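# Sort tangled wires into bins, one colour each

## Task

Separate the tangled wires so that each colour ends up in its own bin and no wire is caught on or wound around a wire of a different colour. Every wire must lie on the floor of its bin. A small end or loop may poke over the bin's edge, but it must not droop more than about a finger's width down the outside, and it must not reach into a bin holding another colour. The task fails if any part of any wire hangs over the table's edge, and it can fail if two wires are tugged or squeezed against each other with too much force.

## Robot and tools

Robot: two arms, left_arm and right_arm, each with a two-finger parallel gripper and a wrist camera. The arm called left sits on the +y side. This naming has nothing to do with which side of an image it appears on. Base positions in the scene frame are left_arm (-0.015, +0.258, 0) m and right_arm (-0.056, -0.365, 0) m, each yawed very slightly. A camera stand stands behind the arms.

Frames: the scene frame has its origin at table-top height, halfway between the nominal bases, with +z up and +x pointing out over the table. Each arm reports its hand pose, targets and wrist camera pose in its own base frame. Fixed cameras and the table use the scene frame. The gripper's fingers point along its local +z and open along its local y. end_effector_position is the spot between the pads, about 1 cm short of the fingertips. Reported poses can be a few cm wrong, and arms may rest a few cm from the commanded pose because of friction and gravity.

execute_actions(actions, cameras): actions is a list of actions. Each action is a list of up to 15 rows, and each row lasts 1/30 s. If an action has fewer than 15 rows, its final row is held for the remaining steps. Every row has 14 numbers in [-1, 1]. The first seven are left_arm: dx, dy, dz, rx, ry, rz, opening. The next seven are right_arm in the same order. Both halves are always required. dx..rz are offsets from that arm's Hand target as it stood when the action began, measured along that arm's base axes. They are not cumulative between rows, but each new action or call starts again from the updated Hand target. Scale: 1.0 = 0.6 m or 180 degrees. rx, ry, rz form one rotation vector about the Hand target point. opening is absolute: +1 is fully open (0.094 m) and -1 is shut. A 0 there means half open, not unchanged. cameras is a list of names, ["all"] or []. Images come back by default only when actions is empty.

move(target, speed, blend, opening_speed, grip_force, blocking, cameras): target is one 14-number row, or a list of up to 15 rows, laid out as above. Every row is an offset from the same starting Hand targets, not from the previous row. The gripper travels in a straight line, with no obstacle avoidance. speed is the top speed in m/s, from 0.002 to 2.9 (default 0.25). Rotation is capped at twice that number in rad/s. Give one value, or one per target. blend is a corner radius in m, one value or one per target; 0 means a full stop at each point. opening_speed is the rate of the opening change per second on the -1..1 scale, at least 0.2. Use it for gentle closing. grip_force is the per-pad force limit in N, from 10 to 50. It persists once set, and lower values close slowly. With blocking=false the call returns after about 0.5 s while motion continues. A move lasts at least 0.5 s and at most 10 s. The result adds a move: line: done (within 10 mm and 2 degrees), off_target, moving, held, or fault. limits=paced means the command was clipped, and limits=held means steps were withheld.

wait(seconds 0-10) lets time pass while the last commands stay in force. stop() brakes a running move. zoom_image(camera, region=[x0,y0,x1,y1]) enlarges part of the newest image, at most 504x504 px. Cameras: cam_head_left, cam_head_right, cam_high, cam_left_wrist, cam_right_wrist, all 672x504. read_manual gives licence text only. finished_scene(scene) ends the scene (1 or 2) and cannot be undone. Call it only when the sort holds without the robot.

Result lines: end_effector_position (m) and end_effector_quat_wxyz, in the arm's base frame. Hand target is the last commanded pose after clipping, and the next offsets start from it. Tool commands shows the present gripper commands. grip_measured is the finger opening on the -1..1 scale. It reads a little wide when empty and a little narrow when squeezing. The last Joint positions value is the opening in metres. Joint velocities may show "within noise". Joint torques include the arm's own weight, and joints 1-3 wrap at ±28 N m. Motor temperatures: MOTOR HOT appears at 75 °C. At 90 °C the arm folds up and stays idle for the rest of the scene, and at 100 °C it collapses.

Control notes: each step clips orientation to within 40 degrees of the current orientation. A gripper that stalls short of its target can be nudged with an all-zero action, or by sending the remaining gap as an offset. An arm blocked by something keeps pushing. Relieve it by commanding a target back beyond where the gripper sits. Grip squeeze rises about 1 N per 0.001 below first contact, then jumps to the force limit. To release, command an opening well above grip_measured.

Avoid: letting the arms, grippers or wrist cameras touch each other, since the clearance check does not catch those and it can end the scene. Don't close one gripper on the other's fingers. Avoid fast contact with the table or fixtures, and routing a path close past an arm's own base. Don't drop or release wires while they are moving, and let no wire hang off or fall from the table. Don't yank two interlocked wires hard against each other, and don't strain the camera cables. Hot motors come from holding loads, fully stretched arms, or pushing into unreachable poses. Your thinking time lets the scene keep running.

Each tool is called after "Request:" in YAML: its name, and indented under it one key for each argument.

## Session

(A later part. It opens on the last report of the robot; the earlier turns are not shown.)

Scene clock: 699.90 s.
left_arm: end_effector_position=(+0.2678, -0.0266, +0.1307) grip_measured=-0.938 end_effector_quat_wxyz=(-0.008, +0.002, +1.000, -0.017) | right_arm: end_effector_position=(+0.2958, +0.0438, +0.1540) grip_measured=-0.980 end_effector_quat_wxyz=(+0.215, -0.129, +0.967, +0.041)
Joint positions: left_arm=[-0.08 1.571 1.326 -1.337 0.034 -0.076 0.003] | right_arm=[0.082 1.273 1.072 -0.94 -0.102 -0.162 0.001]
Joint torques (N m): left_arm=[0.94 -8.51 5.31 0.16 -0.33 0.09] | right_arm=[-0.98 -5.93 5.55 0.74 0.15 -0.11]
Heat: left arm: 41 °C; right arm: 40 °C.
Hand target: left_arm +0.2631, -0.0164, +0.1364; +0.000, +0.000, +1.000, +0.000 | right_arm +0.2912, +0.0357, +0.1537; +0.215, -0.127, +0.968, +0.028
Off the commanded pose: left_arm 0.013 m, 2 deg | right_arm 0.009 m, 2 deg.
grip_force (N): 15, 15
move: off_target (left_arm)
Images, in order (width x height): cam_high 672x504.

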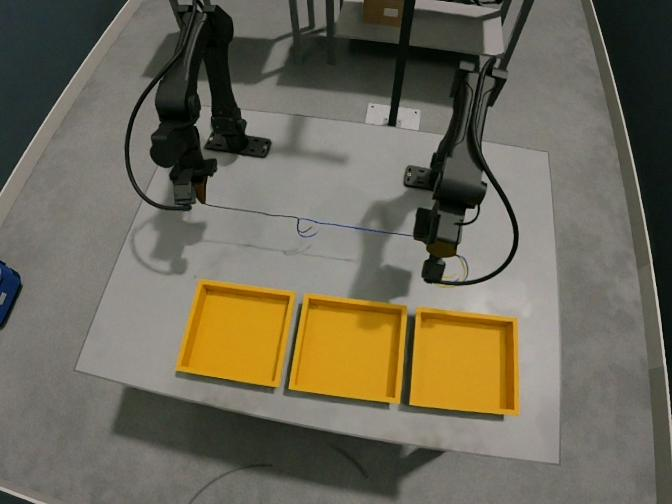

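Request:
move:
  target: [0, 0.05, 0, 0, 0, 0, -0.97, 0, -0.05, 0, 0, 0, 0, -1.0]
  speed: 0.03
  cameras: ["cam_high"]

Request:
zoom_image:
  camera: "cam_high"
  region: [190, 160, 450, 310]

Scene clock: 705.50 s.
left_arm: end_effector_position=(+0.2677, +0.0107, +0.1307) grip_measured=-0.938 end_effector_quat_wxyz=(-0.008, +0.000, +1.000, -0.005) | right_arm: end_effector_position=(+0.2960, +0.0047, +0.1530) grip_measured=-0.980 end_effector_quat_wxyz=(+0.214, -0.122, +0.969, +0.024)
Joint positions: left_arm=[0.042 1.571 1.326 -1.342 0.009 0.042 0.003] | right_arm=[-0.064 1.273 1.072 -0.954 -0.126 -0.289 0.001]
Joint torques (N m): left_arm=[0.34 -8.58 5.2 0.2 -0.11 0.02] | right_arm=[-0.4 -5.68 5.65 0.74 -0.13 -0.12]
Heat: left arm: 42 °C; right arm: 40 °C.
Hand target: left_arm +0.2631, +0.0136, +0.1364; +0.001, +0.000, +1.000, +0.000 | right_arm +0.2912, +0.0057, +0.1537; +0.215, -0.127, +0.968, +0.028
Off the commanded pose: left_arm 0.008 m, 1 deg | right_arm 0.005 m, 1 deg.
grip_force (N): 15, 15
move: done
Images, in order (width x height): cam_high 672x504.

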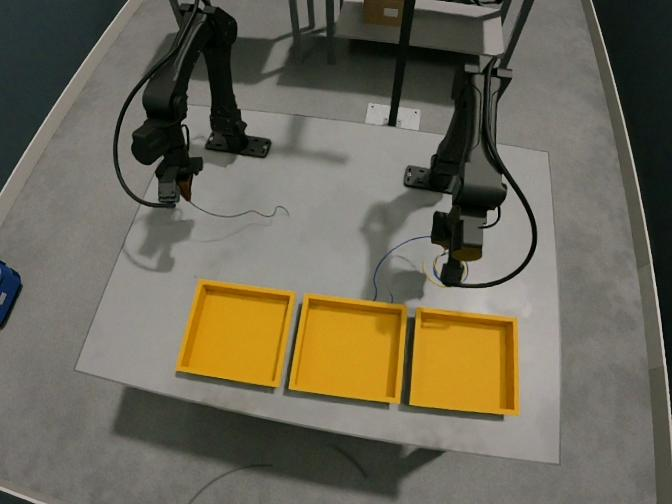

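Scaled by 1.938 from the camera's 672x504 image, which has a finer 960x720 frame.

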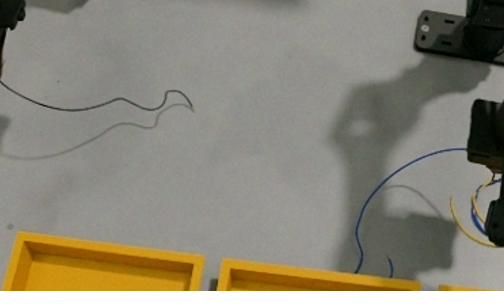

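Request:
execute_actions:
  actions: []
  cameras: ["all"]

Scene clock: 738.50 s.
left_arm: end_effector_position=(+0.2677, +0.0107, +0.1307) grip_measured=-0.938 end_effector_quat_wxyz=(-0.008, +0.000, +1.000, -0.005) | right_arm: end_effector_position=(+0.2960, +0.0047, +0.1530) grip_measured=-0.980 end_effector_quat_wxyz=(+0.214, -0.123, +0.969, +0.024)
Joint positions: left_arm=[0.042 1.571 1.326 -1.342 0.009 0.042 0.003] | right_arm=[-0.064 1.273 1.072 -0.954 -0.126 -0.289 0.001]
Joint velocities: within noise
Joint torques (N m): left_arm=[0.31 -8.58 5.26 0.21 -0.11 0.05] | right_arm=[-0.36 -5.63 5.78 0.75 -0.15 -0.09]
Motor temperatures (°C): left_arm=[30 42 33 32 28 28 29] | right_arm=[30 35 34 40 31 29 28]
Heat: left arm: 42 °C; right arm: 40 °C.
Hand target: left_arm +0.2631, +0.0136, +0.1364; +0.001, +0.000, +1.000, +0.000 | right_arm +0.2912, +0.0057, +0.1537; +0.215, -0.127, +0.968, +0.028
Tool commands: left_gripper/opening=-0.97 right_gripper/opening=-1.0
Off the commanded pose: left_arm 0.008 m, 1 deg | right_arm 0.005 m, 1 deg.
grip_force (N): 15, 15
camera_calibration:
cam_left_wrist: T_world_to_cam=[[0.016166, -0.999691, 0.0188893, 0.00107961], [-0.690553, 0.00249945, 0.723277, 0.0979732], [-0.723101, -0.0247365, -0.6903, 0.399684], [0, 0, 0, 1]] pos_world=[0.35665, 0.0107212, 0.20502]
cam_right_wrist: T_world_to_cam=[[0.252295, -0.966674, 0.0434654, -0.0797127], [-0.909873, -0.221703, 0.350685, 0.225267], [-0.329361, -0.128024, -0.935484, 0.358488], [0, 0, 0, 1]] pos_world=[0.343147, 0.0187812, 0.259827]

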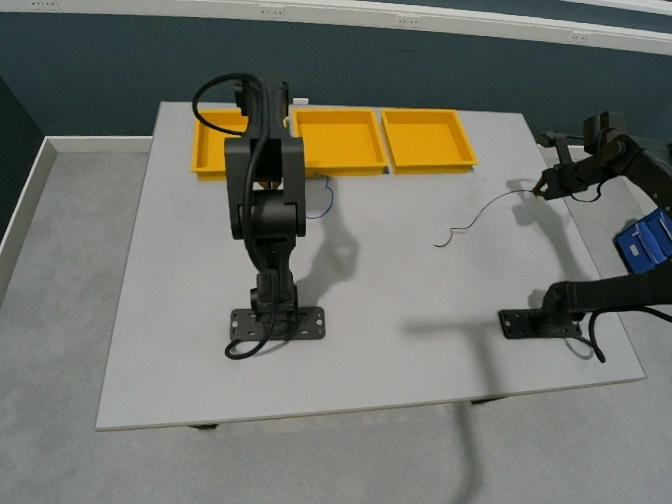

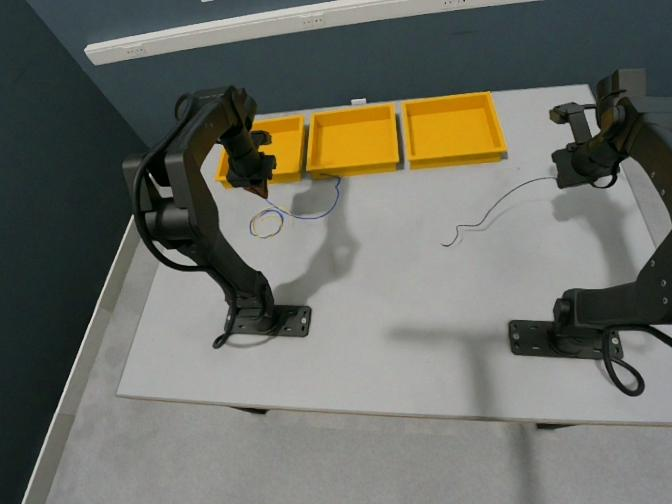

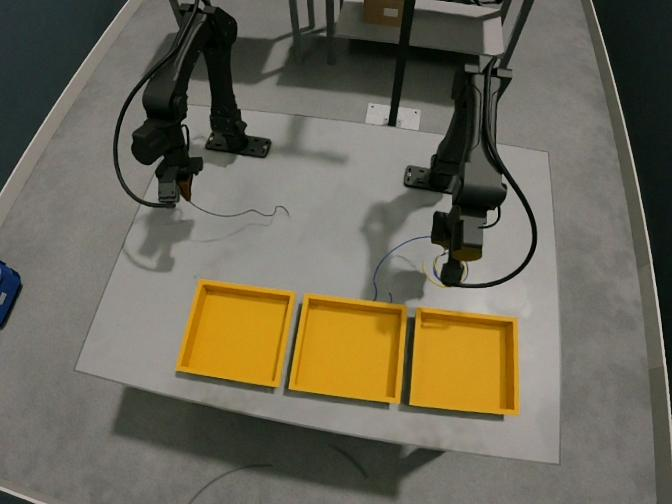

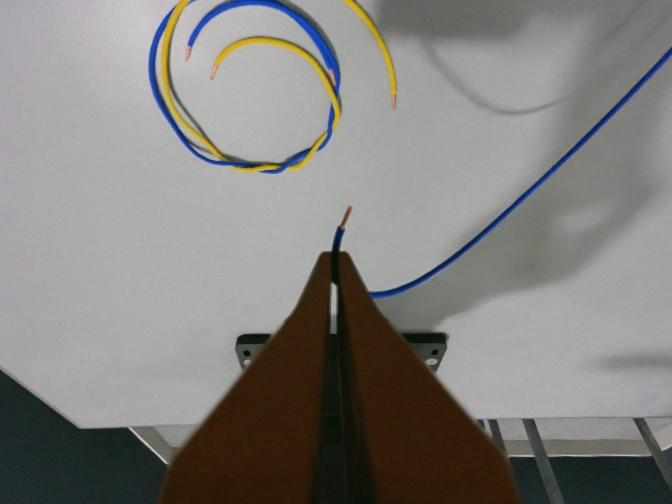

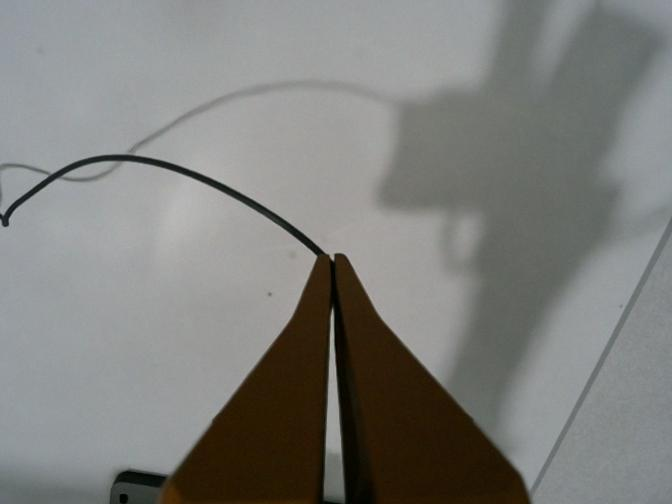

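Request:
move:
  target:
    - [0.0615, 0, 0.0727, 0, 0, 0, -0.97, 0.048, 0.033, 0.1333, 0, 0, 0, -1.0]
    - [0.3042, -0.1768, 0.0643, 0, 0, 0, -0.97, 0.3427, 0.1688, 0.1522, 0, 0, -0.35, -1.0]
  speed: [0.1, 0.12]
  blend: [0.03, 0]
  cameras: ["cam_high", "cam_head_left"]

Request:
zoom_image:
  camera: "cam_high"
  region: [160, 220, 480, 430]

Scene clock: 778.43 s.
left_arm: end_effector_position=(+0.4407, -0.0906, +0.1798) grip_measured=-0.938 end_effector_quat_wxyz=(+0.075, +0.001, +0.997, -0.020) | right_arm: end_effector_position=(+0.4952, +0.1080, +0.2427) grip_measured=-0.980 end_effector_quat_wxyz=(+0.280, +0.366, +0.887, -0.018)
Joint positions: left_arm=[-0.201 2.216 2.373 -1.573 0.009 -0.2 0.003] | right_arm=[0.352 2.35 2.759 -1.563 0.4 1.049 0.001]
Joint torques (N m): left_arm=[-0.54 -9.44 8.01 0.65 -0.11 -0.05] | right_arm=[0.47 -10.5 8.17 0.68 0.41 0.1]
Heat: left arm: 42 °C; right arm: 39 °C.
Hand target: left_arm +0.4456, -0.0925, +0.1748; +0.000, +0.000, +1.000, +0.000 | right_arm +0.4968, +0.1070, +0.2450; +0.198, +0.397, +0.892, -0.088
Off the commanded pose: left_arm 0.007 m, 9 deg | right_arm 0.003 m, 13 deg.
joint sent to its limit (left arm) — joint 4 (wrist pitch), lower limit. The joint targets are off in orientation, not in position.
joint sent to its limit (right arm) — joint 4 (wrist pitch), lower limit. The joint targets are off in orientation, not in position.
grip_force (N): 15, 15
move: off_target (left_arm, right_arm)
Images, in order (width x height): cam_head_left 672x504, cam_high 672x504.

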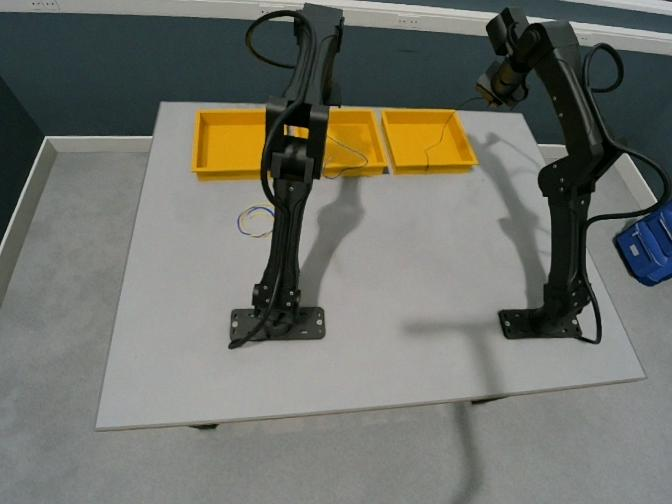

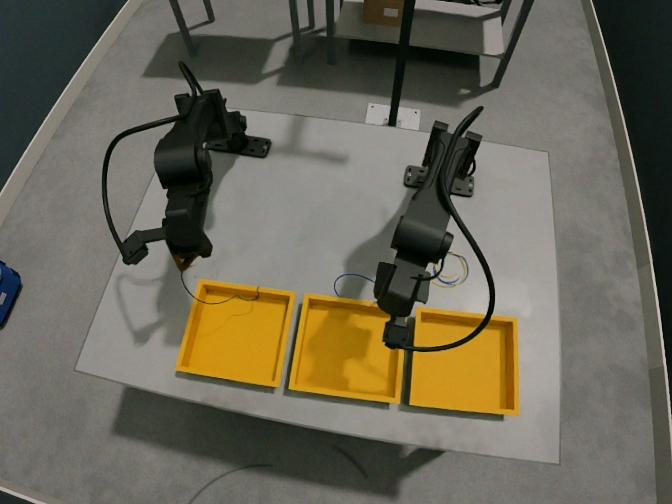

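Scaled by 1.575 from the camera's 672x504 image, which has a finer 960x720 frame.

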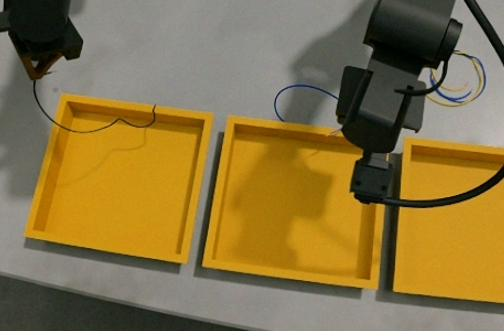

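Request:
zoom_image:
  camera: "cam_head_left"
  region: [250, 80, 500, 220]

Scaled by 2.016 from the camera's 672x504 image, which has a finer 960x720 frame.

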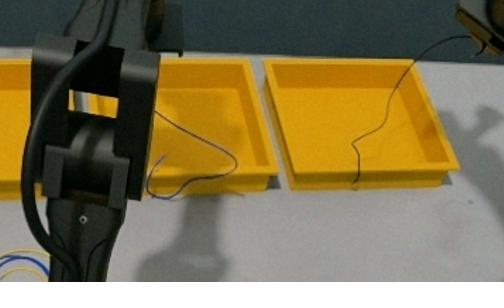

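Request:
zoom_image:
  camera: "cam_high"
  region: [310, 250, 430, 340]

Scaled by 4.200 from the camera's 672x504 image, which has a finer 960x720 frame.

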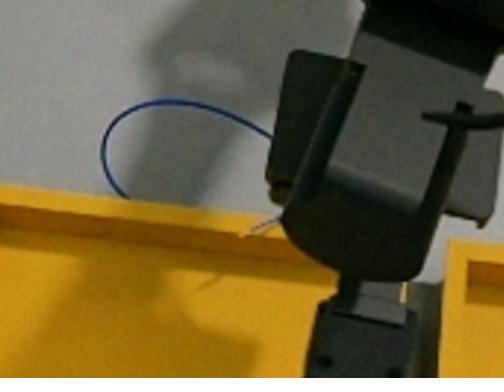

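Request:
move:
  target: [0.0, 0, 0.125, -0.032, -0.1635, 0, -0.97, 0.0583, 0, -0.2417, 0, 0, 0, -1.0]
  speed: 0.06
  cameras: ["cam_high", "cam_head_left"]

Request:
zoom_image:
  camera: "cam_high"
  region: [160, 220, 480, 430]

Request:
zoom_image:
  camera: "cam_head_left"
  region: [250, 80, 500, 220]

Scene clock: 834.17 s.
left_arm: end_effector_position=(+0.4481, -0.0929, +0.2339) grip_measured=-0.938 end_effector_quat_wxyz=(+0.231, +0.001, +0.972, -0.050) | right_arm: end_effector_position=(+0.5306, +0.1116, +0.0997) grip_measured=-0.980 end_effector_quat_wxyz=(+0.202, +0.387, +0.896, -0.078)
Joint positions: left_arm=[-0.205 1.905 2.023 -1.212 0.005 -0.203 0.003] | right_arm=[0.332 2.684 2.837 -1.519 0.388 1.107 0.001]
Joint torques (N m): left_arm=[-0.59 -12.66 5.68 1.58 -0.15 -0.05] | right_arm=[-0.31 -12.44 8.55 0.3 0.32 0.12]
Heat: left arm: 44 °C; right arm: 38 °C.
Hand target: left_arm +0.4455, -0.0925, +0.2498; +0.254, +0.000, +0.966, -0.049 | right_arm +0.5319, +0.1069, +0.1001; +0.198, +0.397, +0.892, -0.088
Off the commanded pose: left_arm 0.016 m, 3 deg | right_arm 0.005 m, 2 deg.
elbow stopped short (right arm): the move would have taken joint 3 (elbow) straighter than the controller allows.
grip_force (N): 15, 15
move: off_target (left_arm)
Images, in order (width x height): cam_head_left 672x504, cam_high 672x504.

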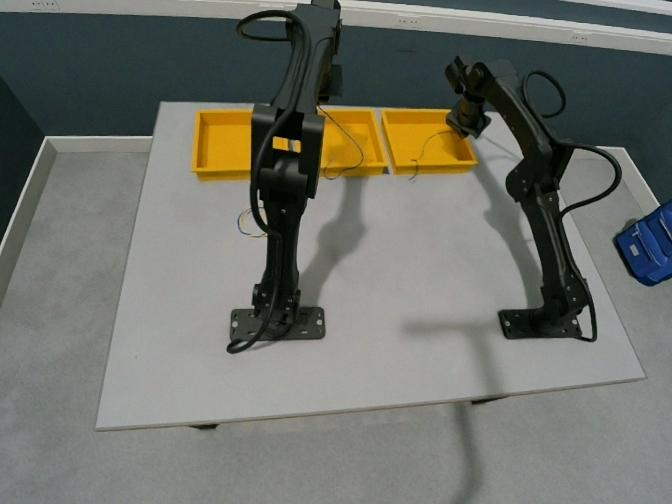

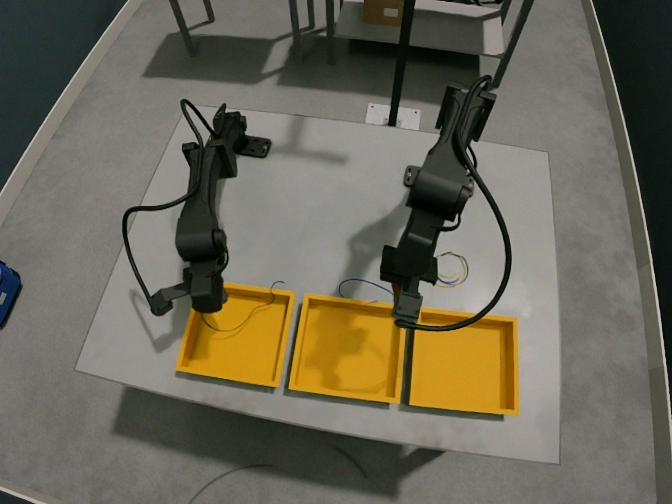

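Scaled by 1.575 from the camera's 672x504 image, which has a finer 960x720 frame.

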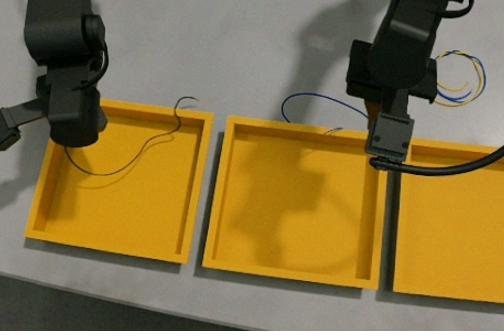

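Scaled by 2.016 from the camera's 672x504 image, which has a finer 960x720 frame.

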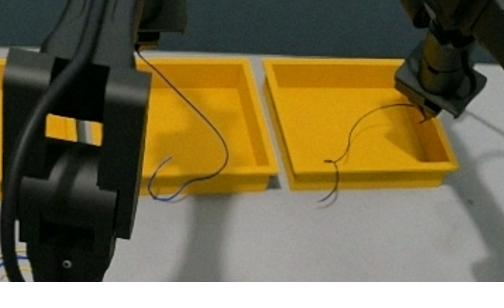

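Request:
move:
  target: [0.0, 0, 0.13, 0, 0, 0, -0.97, 0.013, 0.08, 0.2833, 0.058, -0.052, 0.036, -1.0]
  speed: 0.08
  cameras: ["cam_high", "cam_head_left"]

Request:
zoom_image:
  camera: "cam_high"
  region: [160, 220, 480, 430]

Request:
zoom_image:
  camera: "cam_head_left"
  region: [250, 80, 500, 220]

Scene clock: 906.13 s.
left_arm: end_effector_position=(+0.4422, -0.0915, +0.3297) grip_measured=-0.938 end_effector_quat_wxyz=(+0.283, +0.001, +0.957, -0.061) | right_arm: end_effector_position=(+0.5385, +0.1528, +0.2391) grip_measured=-0.980 end_effector_quat_wxyz=(+0.302, +0.350, +0.882, +0.089)
Joint positions: left_arm=[-0.205 2.051 2.637 -1.569 0.004 -0.203 0.003] | right_arm=[0.358 2.432 2.837 -1.385 0.262 1.034 0.001]
Joint torques (N m): left_arm=[-0.58 -8.01 6.91 1.53 -0.14 -0.05] | right_arm=[0.42 -15.17 8.54 1.17 0.2 -0.11]
Motor temperatures (°C): left_arm=[30 42 34 35 28 28 29] | right_arm=[30 44 36 36 31 29 28]
Heat: left arm: 42 °C; right arm: 44 °C.
Hand target: left_arm +0.4455, -0.0926, +0.3279; +0.254, +0.000, +0.966, -0.049 | right_arm +0.5397, +0.1549, +0.2700; +0.238, +0.369, +0.898, +0.037
Off the commanded pose: left_arm 0.004 m, 4 deg | right_arm 0.031 m, 10 deg.
elbow stopped short (right arm): the move would have taken joint 3 (elbow) straighter than the controller allows.
joint sent to its limit (left arm) — joint 4 (wrist pitch), lower limit. The joint targets are off in orientation, not in position.
grip_force (N): 15, 15
move: off_target (left_arm, right_arm)
Images, in order (width x height): cam_head_left 672x504, cam_high 672x504.

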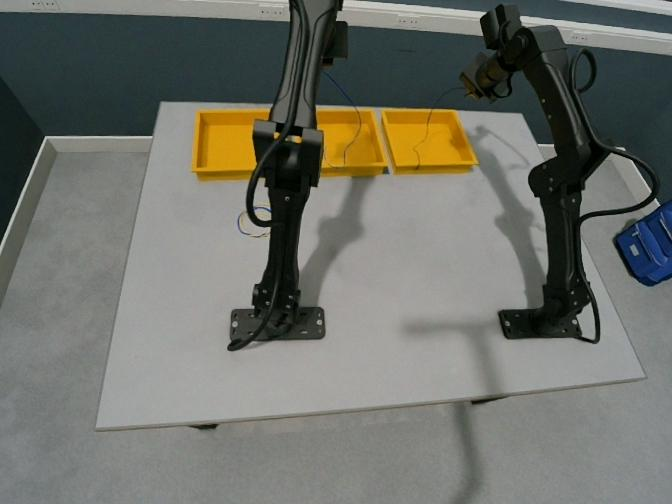

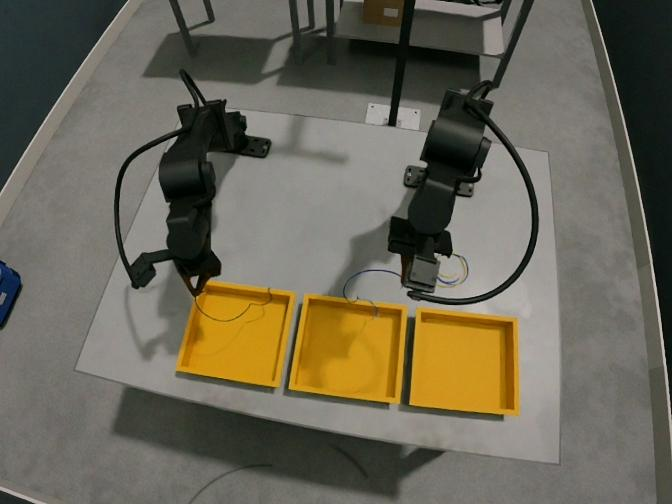

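Scaled by 1.575 from the camera's 672x504 image, which has a finer 960x720 frame.

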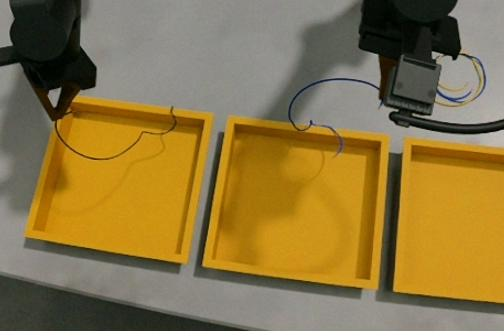

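Scaled by 2.016 from the camera's 672x504 image, which has a finer 960x720 frame.

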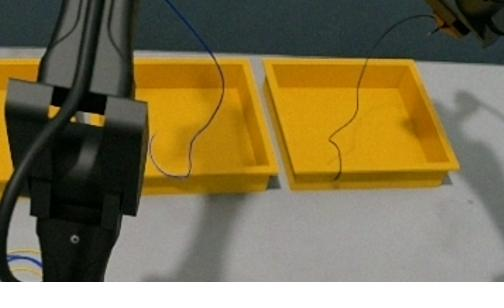

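Request:
move:
  target:
    - [0.0, 0, 0.05, -0.0212, -0.109, 0, -0.97, 0.0, 0.0, 0.02, 0.0711, -0.1494, 0.055, -1.0]
    - [0.1022, -0.0755, 0.035, -0.0212, -0.109, 0, -0.97, 0.0993, 0.0193, 0.0333, 0.0711, -0.1494, 0.055, -1.0]
  speed: 0.08
  cameras: ["cam_high", "cam_head_left"]

Request:
zoom_image:
  camera: "cam_high"
  region: [160, 220, 480, 430]

Request:
zoom_image:
  camera: "cam_head_left"
  region: [250, 80, 500, 220]

Scene clock: 953.53 s.
left_arm: end_effector_position=(+0.5024, -0.1369, +0.3517) grip_measured=-0.938 end_effector_quat_wxyz=(+0.416, +0.003, +0.905, -0.086) | right_arm: end_effector_position=(+0.5961, +0.1690, +0.2867) grip_measured=-0.980 end_effector_quat_wxyz=(+0.388, +0.301, +0.836, +0.244)
Joint positions: left_arm=[-0.29 1.988 2.395 -1.102 -0.063 -0.253 0.003] | right_arm=[0.293 2.267 2.481 -0.835 0.064 0.952 0.001]
Joint torques (N m): left_arm=[-0.4 -8.17 8.29 1.99 -0.18 -0.03] | right_arm=[-0.44 -11.12 9.81 1.34 0.05 -0.2]
Heat: left arm: 42 °C; right arm: 47 °C.
Hand target: left_arm +0.5069, -0.1378, +0.3489; +0.415, +0.000, +0.906, -0.081 | right_arm +0.5992, +0.1666, +0.2899; +0.393, +0.296, +0.837, +0.240
Off the commanded pose: left_arm 0.005 m, 1 deg | right_arm 0.005 m, 1 deg.
grip_force (N): 15, 15
move: done
Images, in order (width x height): cam_head_left 672x504, cam_high 672x504.

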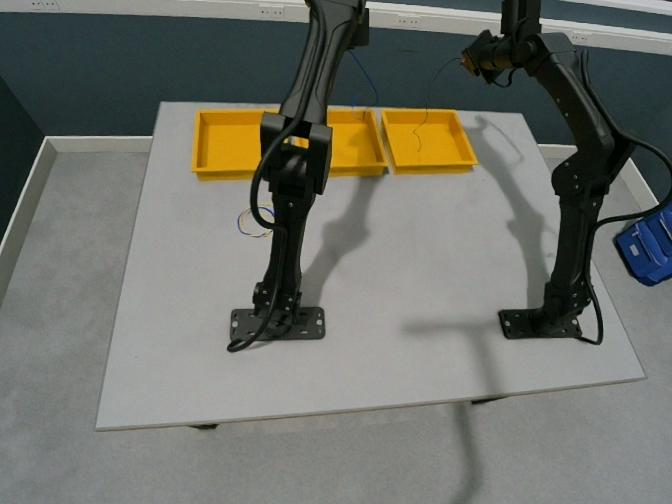

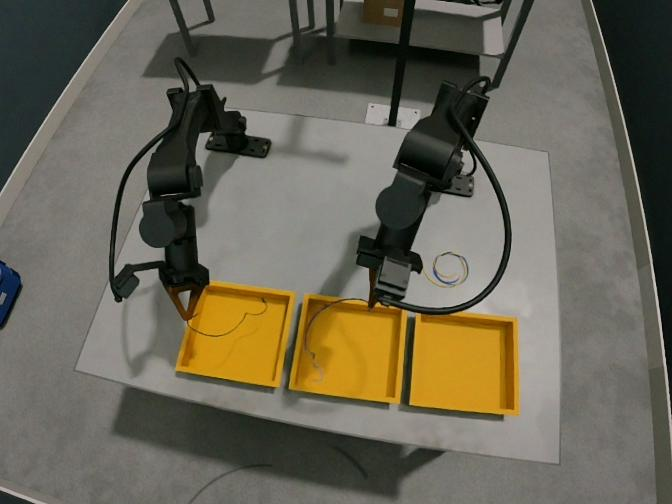

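Scaled by 1.575 from the camera's 672x504 image, which has a finer 960x720 frame.

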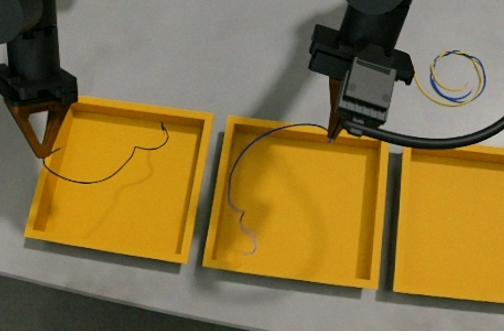

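Scaled by 2.016 from the camera's 672x504 image, which has a finer 960x720 frame.

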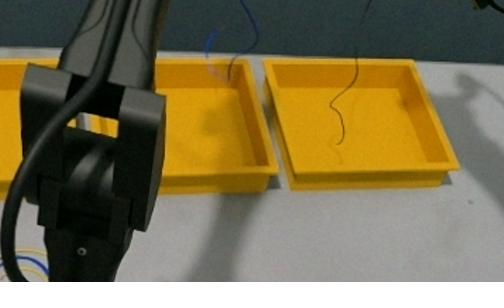

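Request:
move:
  target:
    - [0, 0.1, -0.0333, 0, 0, 0, -0.97, 0, 0, -0.0667, 0, 0, 0, -1.0]
    - [-0.036, 0.094, -0.4982, 0, 0, 0, -0.97, 0.02, -0.0743, -0.3915, 0, 0, 0, -1.0]
  speed: 0.08
  blend: [0.02, 0]
  cameras: ["cam_high", "cam_head_left"]

Request:
zoom_image:
  camera: "cam_high"
  region: [160, 220, 480, 430]

Request:
zoom_image:
  camera: "cam_head_left"
  region: [250, 80, 500, 220]

Scene clock: 977.63 s.
left_arm: end_effector_position=(+0.4870, -0.0802, +0.0614) grip_measured=-0.938 end_effector_quat_wxyz=(+0.422, +0.000, +0.903, -0.082) | right_arm: end_effector_position=(+0.6119, +0.1251, +0.0645) grip_measured=-0.980 end_effector_quat_wxyz=(+0.393, +0.301, +0.833, +0.246)
Joint positions: left_arm=[-0.155 1.869 0.985 0.201 0.028 -0.168 0.003] | right_arm=[0.196 2.282 1.585 0.09 -0.013 0.897 0.001]
Joint torques (N m): left_arm=[-0.38 -7.25 5.53 2.27 -0.03 -0.03] | right_arm=[-0.53 -11.36 5.68 1.58 0.03 -0.17]
Motor temperatures (°C): left_arm=[30 41 35 39 28 28 29] | right_arm=[30 43 36 41 31 29 28]
Heat: left arm: 41 °C; right arm: 43 °C.
Hand target: left_arm +0.4853, -0.0813, +0.0500; +0.415, +0.000, +0.906, -0.081 | right_arm +0.6113, +0.1220, +0.0552; +0.393, +0.296, +0.837, +0.241
Off the commanded pose: left_arm 0.012 m, 1 deg | right_arm 0.010 m, 1 deg.
grip_force (N): 15, 15
move: off_target (left_arm)
Images, in order (width x height): cam_head_left 672x504, cam_high 672x504.

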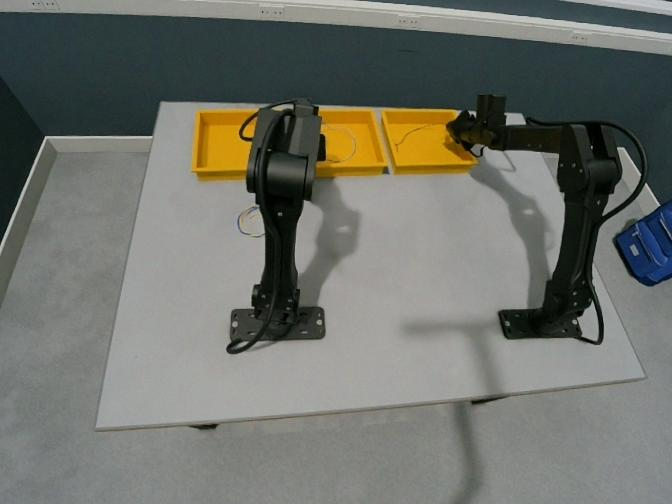

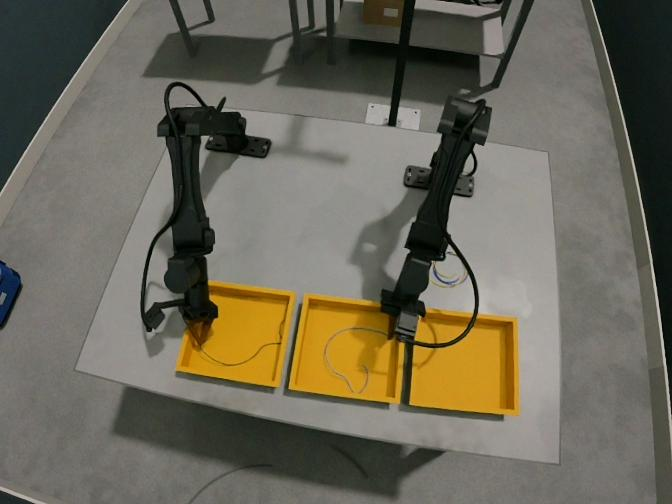

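Scaled by 1.575 from the camera's 672x504 image, which has a finer 960x720 frame.

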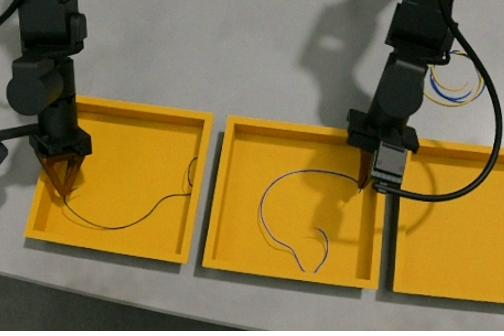

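Scaled by 2.016 from the camera's 672x504 image, which has a finer 960x720 frame.

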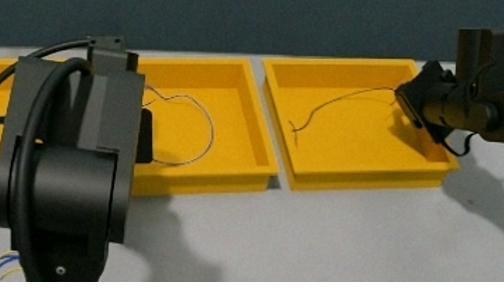

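Request:
move:
  target:
    - [0, 0, -0.0467, 0, 0, 0, -0.97, 0, 0, -0.0442, 0, 0, 0, -1.0]
    - [0, 0, -0.0467, 0, 0, 0, -0.75, 0, 0, -0.0442, 0, 0, 0, -0.75]
    - [-0.13, 0.025, 0.065, 0, 0, 0, -0.75, -0.135, -0.028, 0.055, 0, 0, 0, -0.75]
  speed: [0.05, 0.05, 0.07]
  opening_speed: 0.25
  cameras: ["cam_high", "cam_head_left"]

Request:
zoom_image:
  camera: "cam_high"
  region: [160, 220, 480, 430]

Request:
zoom_image:
  camera: "cam_head_left"
  region: [250, 80, 500, 220]

Scene clock: 996.00 s.
left_arm: end_effector_position=(+0.4098, -0.0703, +0.0829) grip_measured=-0.753 end_effector_quat_wxyz=(+0.409, +0.002, +0.909, -0.084) | right_arm: end_effector_position=(+0.5344, +0.1109, +0.0809) grip_measured=-0.753 end_effector_quat_wxyz=(+0.386, +0.299, +0.837, +0.248)
Joint positions: left_arm=[-0.156 1.547 0.737 0.099 0.037 -0.169 0.012] | right_arm=[0.194 1.991 1.192 0.182 -0.027 0.895 0.012]
Joint torques (N m): left_arm=[0.47 -8.31 5.6 2 -0.06 0.03] | right_arm=[-0.44 -12.67 5.3 1.35 0.1 -0.14]
Heat: left arm: 42 °C; right arm: 42 °C.
Hand target: left_arm +0.4072, -0.0663, +0.0888; +0.415, +0.000, +0.906, -0.081 | right_arm +0.5303, +0.1051, +0.0880; +0.393, +0.296, +0.837, +0.240
Off the commanded pose: left_arm 0.008 m, 1 deg | right_arm 0.010 m, 1 deg.
grip_force (N): 15, 15
move: done; target 2's new opening was sent with left_arm's hand 0.038 m and 5 deg from that target
Images, in order (width x height): cam_head_left 672x504, cam_high 672x504.

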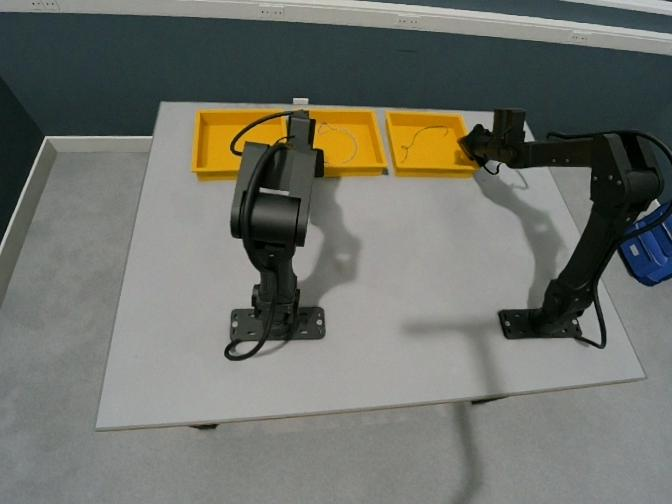

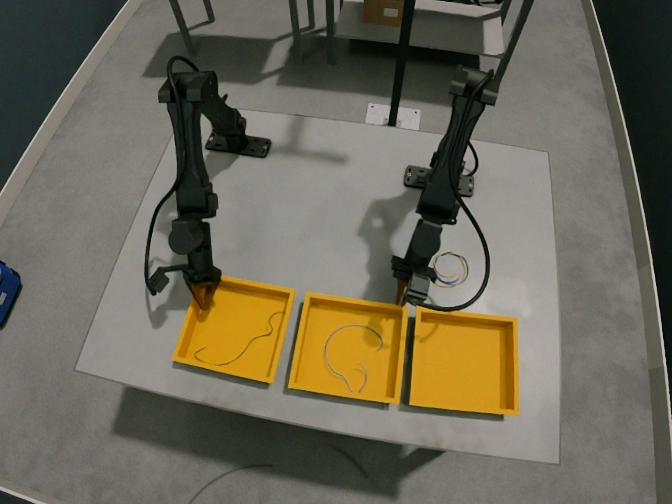

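Scaled by 1.575 from the camera's 672x504 image, which has a finer 960x720 frame.

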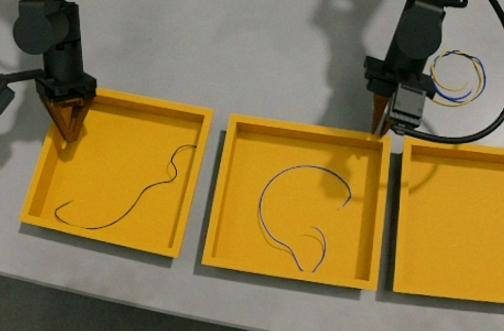

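Scaled by 2.016 from the camera's 672x504 image, which has a finer 960x720 frame.

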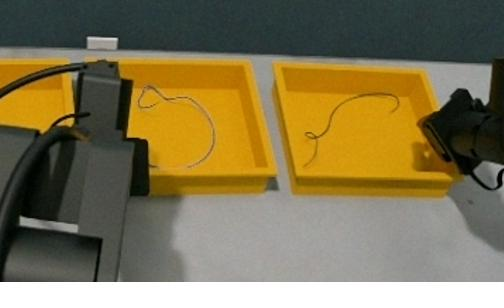

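Request:
move:
  target:
    - [-0.08, 0, 0.09, 0, 0, 0, -0.75, -0.02, 0, 0.133, 0, 0, 0, -0.75]
    - [-0.1837, 0.1055, -0.0063, -0.0391, 0.2802, 0.1974, -0.75, -0.2, 0, 0.133, 0, 0, 0, -0.75]
  speed: 0.15
  blend: [0.03, 0]
  cameras: ["cam_left_wrist", "cam_high"]

Scene clock: 1045.67 s.
left_arm: end_effector_position=(+0.2928, -0.0041, +0.0838) grip_measured=-0.753 end_effector_quat_wxyz=(+0.001, -0.319, +0.948, +0.001) | right_arm: end_effector_position=(+0.4162, +0.1067, +0.1671) grip_measured=-0.753 end_effector_quat_wxyz=(+0.392, +0.294, +0.837, +0.244)
Joint positions: left_arm=[-0.019 1.665 1.237 -1.142 -0.002 -0.668 0.012] | right_arm=[0.264 1.426 0.91 -0.096 0.037 0.92 0.012]
Joint torques (N m): left_arm=[0.31 -5.56 8.1 0.19 0 -0.08] | right_arm=[0.54 -7.8 5.82 1.38 0.13 0.03]
Heat: left arm: 41 °C; right arm: 42 °C.
Hand target: left_arm +0.2971, -0.0030, +0.0852; +0.000, -0.325, +0.946, +0.000 | right_arm +0.4102, +0.1051, +0.1678; +0.393, +0.296, +0.837, +0.240
Off the commanded pose: left_arm 0.005 m, 1 deg | right_arm 0.006 m, 1 deg.
grip_force (N): 15, 15
move: done
camera_calibration:
cam_left_wrist: T_world_to_cam=[[0.616851, -0.787036, 0.00830005, -0.187369], [-0.557891, -0.429768, 0.70997, 0.10971], [-0.555205, -0.442576, -0.704183, 0.335513], [0, 0, 0, 1]] pos_world=[0.363063, 0.0481734, 0.159927]
Images, in order (width x height): cam_high 672x504, cam_left_wrist 672x504.

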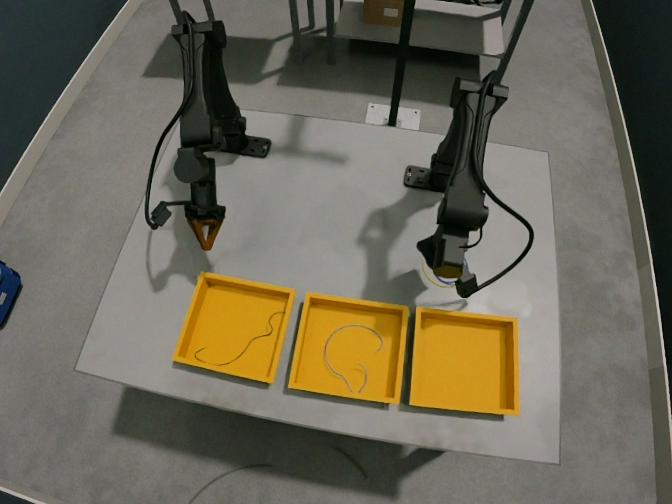

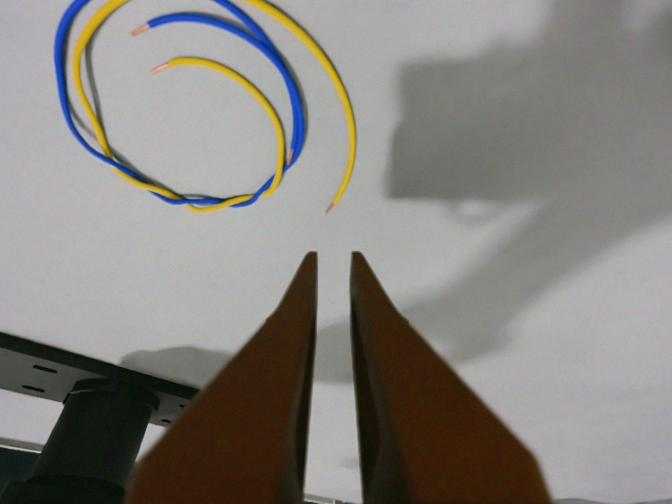

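Request:
move:
  target: [0.0090, -0.0055, -0.112, 0, 0, 0, -0.75, 0, 0, 0, 0, 0, 0, -0.75]
  speed: 0.06
  cameras: ["cam_left_wrist"]

Request:
zoom_image:
  camera: "cam_left_wrist"
  region: [250, 170, 430, 300]

Scene clock: 1055.57 s.
left_arm: end_effector_position=(+0.3036, -0.0044, +0.0244) grip_measured=-0.753 end_effector_quat_wxyz=(+0.005, -0.324, +0.946, -0.001) | right_arm: end_effector_position=(+0.4162, +0.1067, +0.1671) grip_measured=-0.753 end_effector_quat_wxyz=(+0.392, +0.294, +0.837, +0.244)
Joint positions: left_arm=[-0.019 1.764 1.104 -0.9 -0.002 -0.679 0.012] | right_arm=[0.264 1.426 0.91 -0.096 0.037 0.92 0.012]
Joint torques (N m): left_arm=[-0.54 -6.09 5.11 0.48 -0.01 -0.08] | right_arm=[0.38 -7.71 5.86 1.37 0.12 0.04]
Heat: left arm: 41 °C; right arm: 43 °C.
Hand target: left_arm +0.3025, -0.0063, +0.0179; +0.000, -0.325, +0.946, +0.000 | right_arm +0.4102, +0.1051, +0.1678; +0.393, +0.296, +0.837, +0.240
Off the commanded pose: left_arm 0.007 m, 1 deg | right_arm 0.006 m, 1 deg.
grip_force (N): 15, 15
move: done
camera_calibration:
cam_left_wrist: T_world_to_cam=[[0.625385, -0.780167, 0.0152696, -0.196551], [-0.560136, -0.435212, 0.704868, 0.158565], [-0.543269, -0.449367, -0.709174, 0.295963], [0, 0, 0, 1]] pos_world=[0.372526, 0.0486629, 0.101123]
Images, in order (width x height): cam_left_wrist 672x504.

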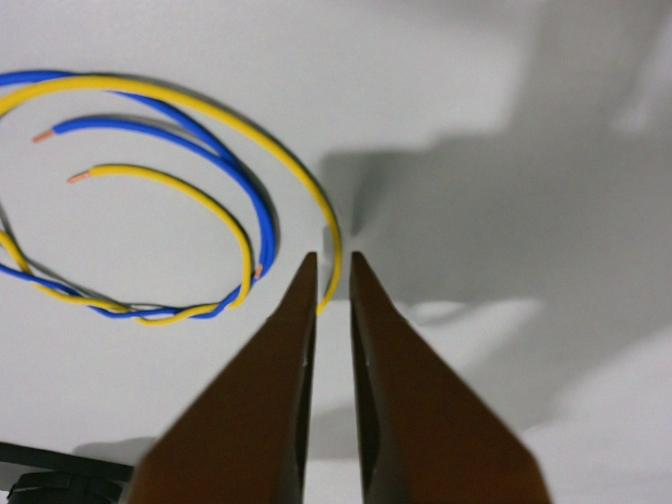

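Scaled by 2.800 from the camera's 672x504 image, which has a finer 960x720 frame.

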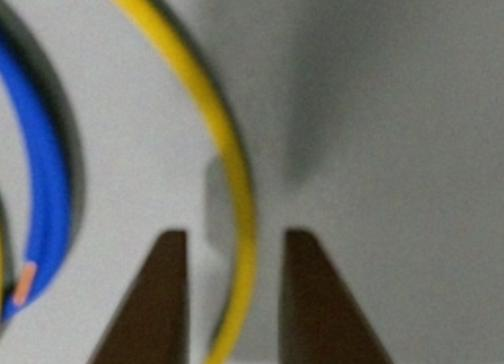

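Request:
move:
  target:
    - [0, 0, -0.015, 0, 0, 0, -0.75, 0, 0, 0, 0, 0, 0, -0.75]
    - [0, 0, -0.011, 0, 0, 0, -0.97, 0, 0, 0, 0, 0, 0, -0.75]
  speed: 0.04
  opening_speed: 0.3
  cameras: ["cam_left_wrist"]

Request:
zoom_image:
  camera: "cam_left_wrist"
  region: [250, 170, 430, 300]

Scene clock: 1064.00 s.
left_arm: end_effector_position=(+0.3039, -0.0044, +0.0162) grip_measured=-0.945 end_effector_quat_wxyz=(+0.006, -0.324, +0.946, -0.001) | right_arm: end_effector_position=(+0.4162, +0.1067, +0.1671) grip_measured=-0.753 end_effector_quat_wxyz=(+0.392, +0.294, +0.837, +0.244)
Joint positions: left_arm=[-0.019 1.778 1.085 -0.866 -0.002 -0.679 0.003] | right_arm=[0.264 1.426 0.91 -0.096 0.037 0.92 0.012]
Joint torques (N m): left_arm=[-0.53 -6.31 5.38 0.39 -0.03 -0.08] | right_arm=[0.5 -7.86 6.01 1.33 0.11 0.02]
Heat: left arm: 41 °C; right arm: 43 °C.
Hand target: left_arm +0.3025, -0.0063, +0.0113; +0.000, -0.325, +0.946, +0.000 | right_arm +0.4102, +0.1051, +0.1678; +0.393, +0.296, +0.837, +0.240
Off the commanded pose: left_arm 0.005 m, 1 deg | right_arm 0.006 m, 1 deg.
grip_force (N): 15, 15
move: done
camera_calibration:
cam_left_wrist: T_world_to_cam=[[0.625679, -0.779922, 0.015717, -0.196638], [-0.560482, -0.435441, 0.70445, 0.164682], [-0.542573, -0.449569, -0.709579, 0.29009], [0, 0, 0, 1]] pos_world=[0.372729, 0.0487626, 0.0929226]
Images, in order (width x height): cam_left_wrist 672x504.

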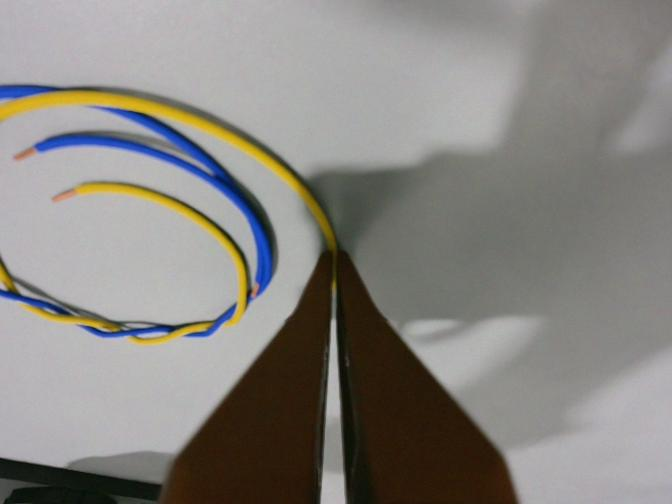

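Scaled by 2.800 from the camera's 672x504 image, which has a finer 960x720 frame.

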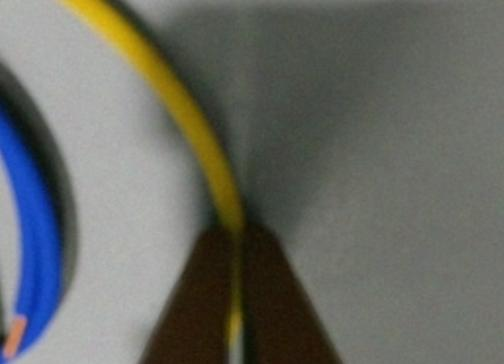

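Request:
move:
  target:
    - [0, 0, 0.235, 0, 0, 0, -0.97, -0.15, -0.03, 0.03, -0.1075, 0.0539, 0.1175, -0.75]
    - [0.0125, -0.5895, 0.228, 0, 0, -0.278, -0.97, -0.2337, -0.0418, 0.0037, -0.215, 0.1077, 0.2349, -0.75]
  speed: 0.12
  blend: [0.03, 0]
  cameras: ["cam_high", "cam_left_wrist"]

Request:
zoom_image:
  camera: "cam_high"
  region: [200, 170, 440, 310]

Scene clock: 1104.97 s.
left_arm: end_effector_position=(+0.3075, -0.3573, +0.1545) grip_measured=-0.948 end_effector_quat_wxyz=(+0.050, +0.102, +0.992, -0.048) | right_arm: end_effector_position=(+0.2648, +0.0782, +0.1593) grip_measured=-0.753 end_effector_quat_wxyz=(+0.203, -0.119, +0.971, +0.031)
Joint positions: left_arm=[-0.862 2.333 2.47 -1.569 0 -0.657 0.002] | right_arm=[0.287 1.2 1.055 -1.012 0.006 0.042 0.012]
Joint torques (N m): left_arm=[-0.06 -10.22 7.97 0.56 -0.04 0.03] | right_arm=[0.43 -3.22 9.81 0.81 0.07 -0.09]
Heat: left arm: 41 °C; right arm: 43 °C.
Hand target: left_arm +0.3099, -0.3600, +0.1480; +0.000, +0.105, +0.994, +0.001 | right_arm +0.2701, +0.0800, +0.1701; +0.216, -0.127, +0.968, +0.029
Off the commanded pose: left_arm 0.007 m, 8 deg | right_arm 0.012 m, 2 deg.
joint sent to its limit (left arm) — joint 4 (wrist pitch), lower limit. The joint targets are off in orientation, not in position.
grip_force (N): 15, 15
move: off_target (left_arm, right_arm)
camera_calibration:
cam_left_wrist: T_world_to_cam=[[-0.193381, -0.976392, 0.0962417, -0.307131], [-0.74946, 0.210313, 0.627757, 0.216319], [-0.633178, 0.0492669, -0.772437, 0.447388], [0, 0, 0, 1]] pos_world=[0.386005, -0.367416, 0.239342]
Images, in order (width x height): cam_high 672x504, cam_left_wrist 672x504.

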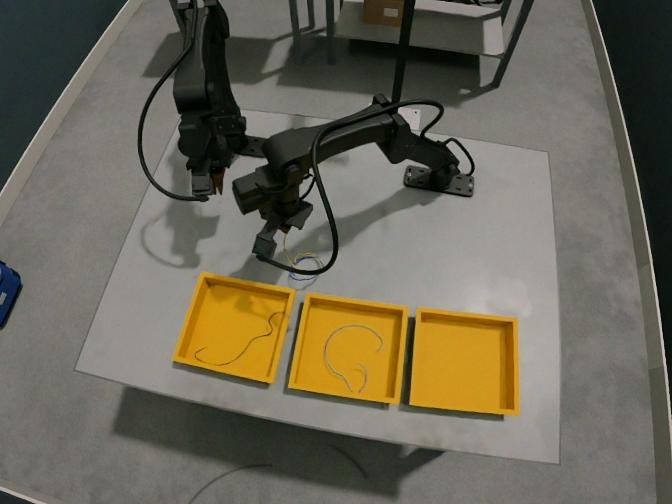

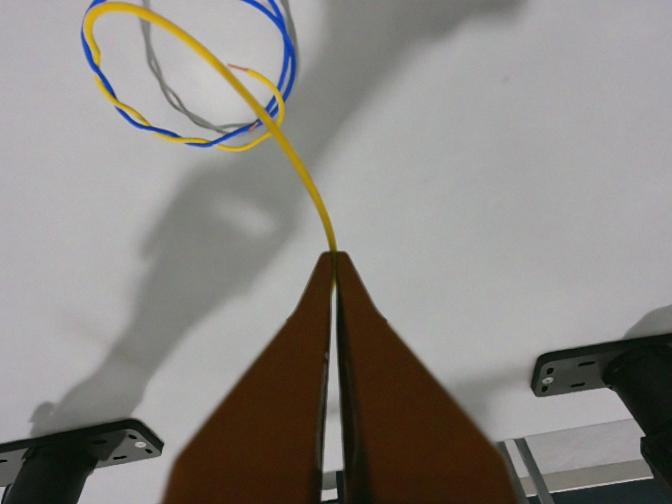

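Scaled by 2.100 from the camera's 672x504 image, which has a finer 960x720 frame.

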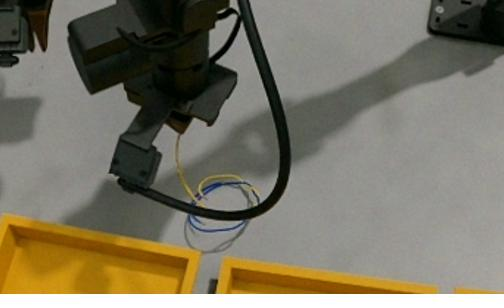

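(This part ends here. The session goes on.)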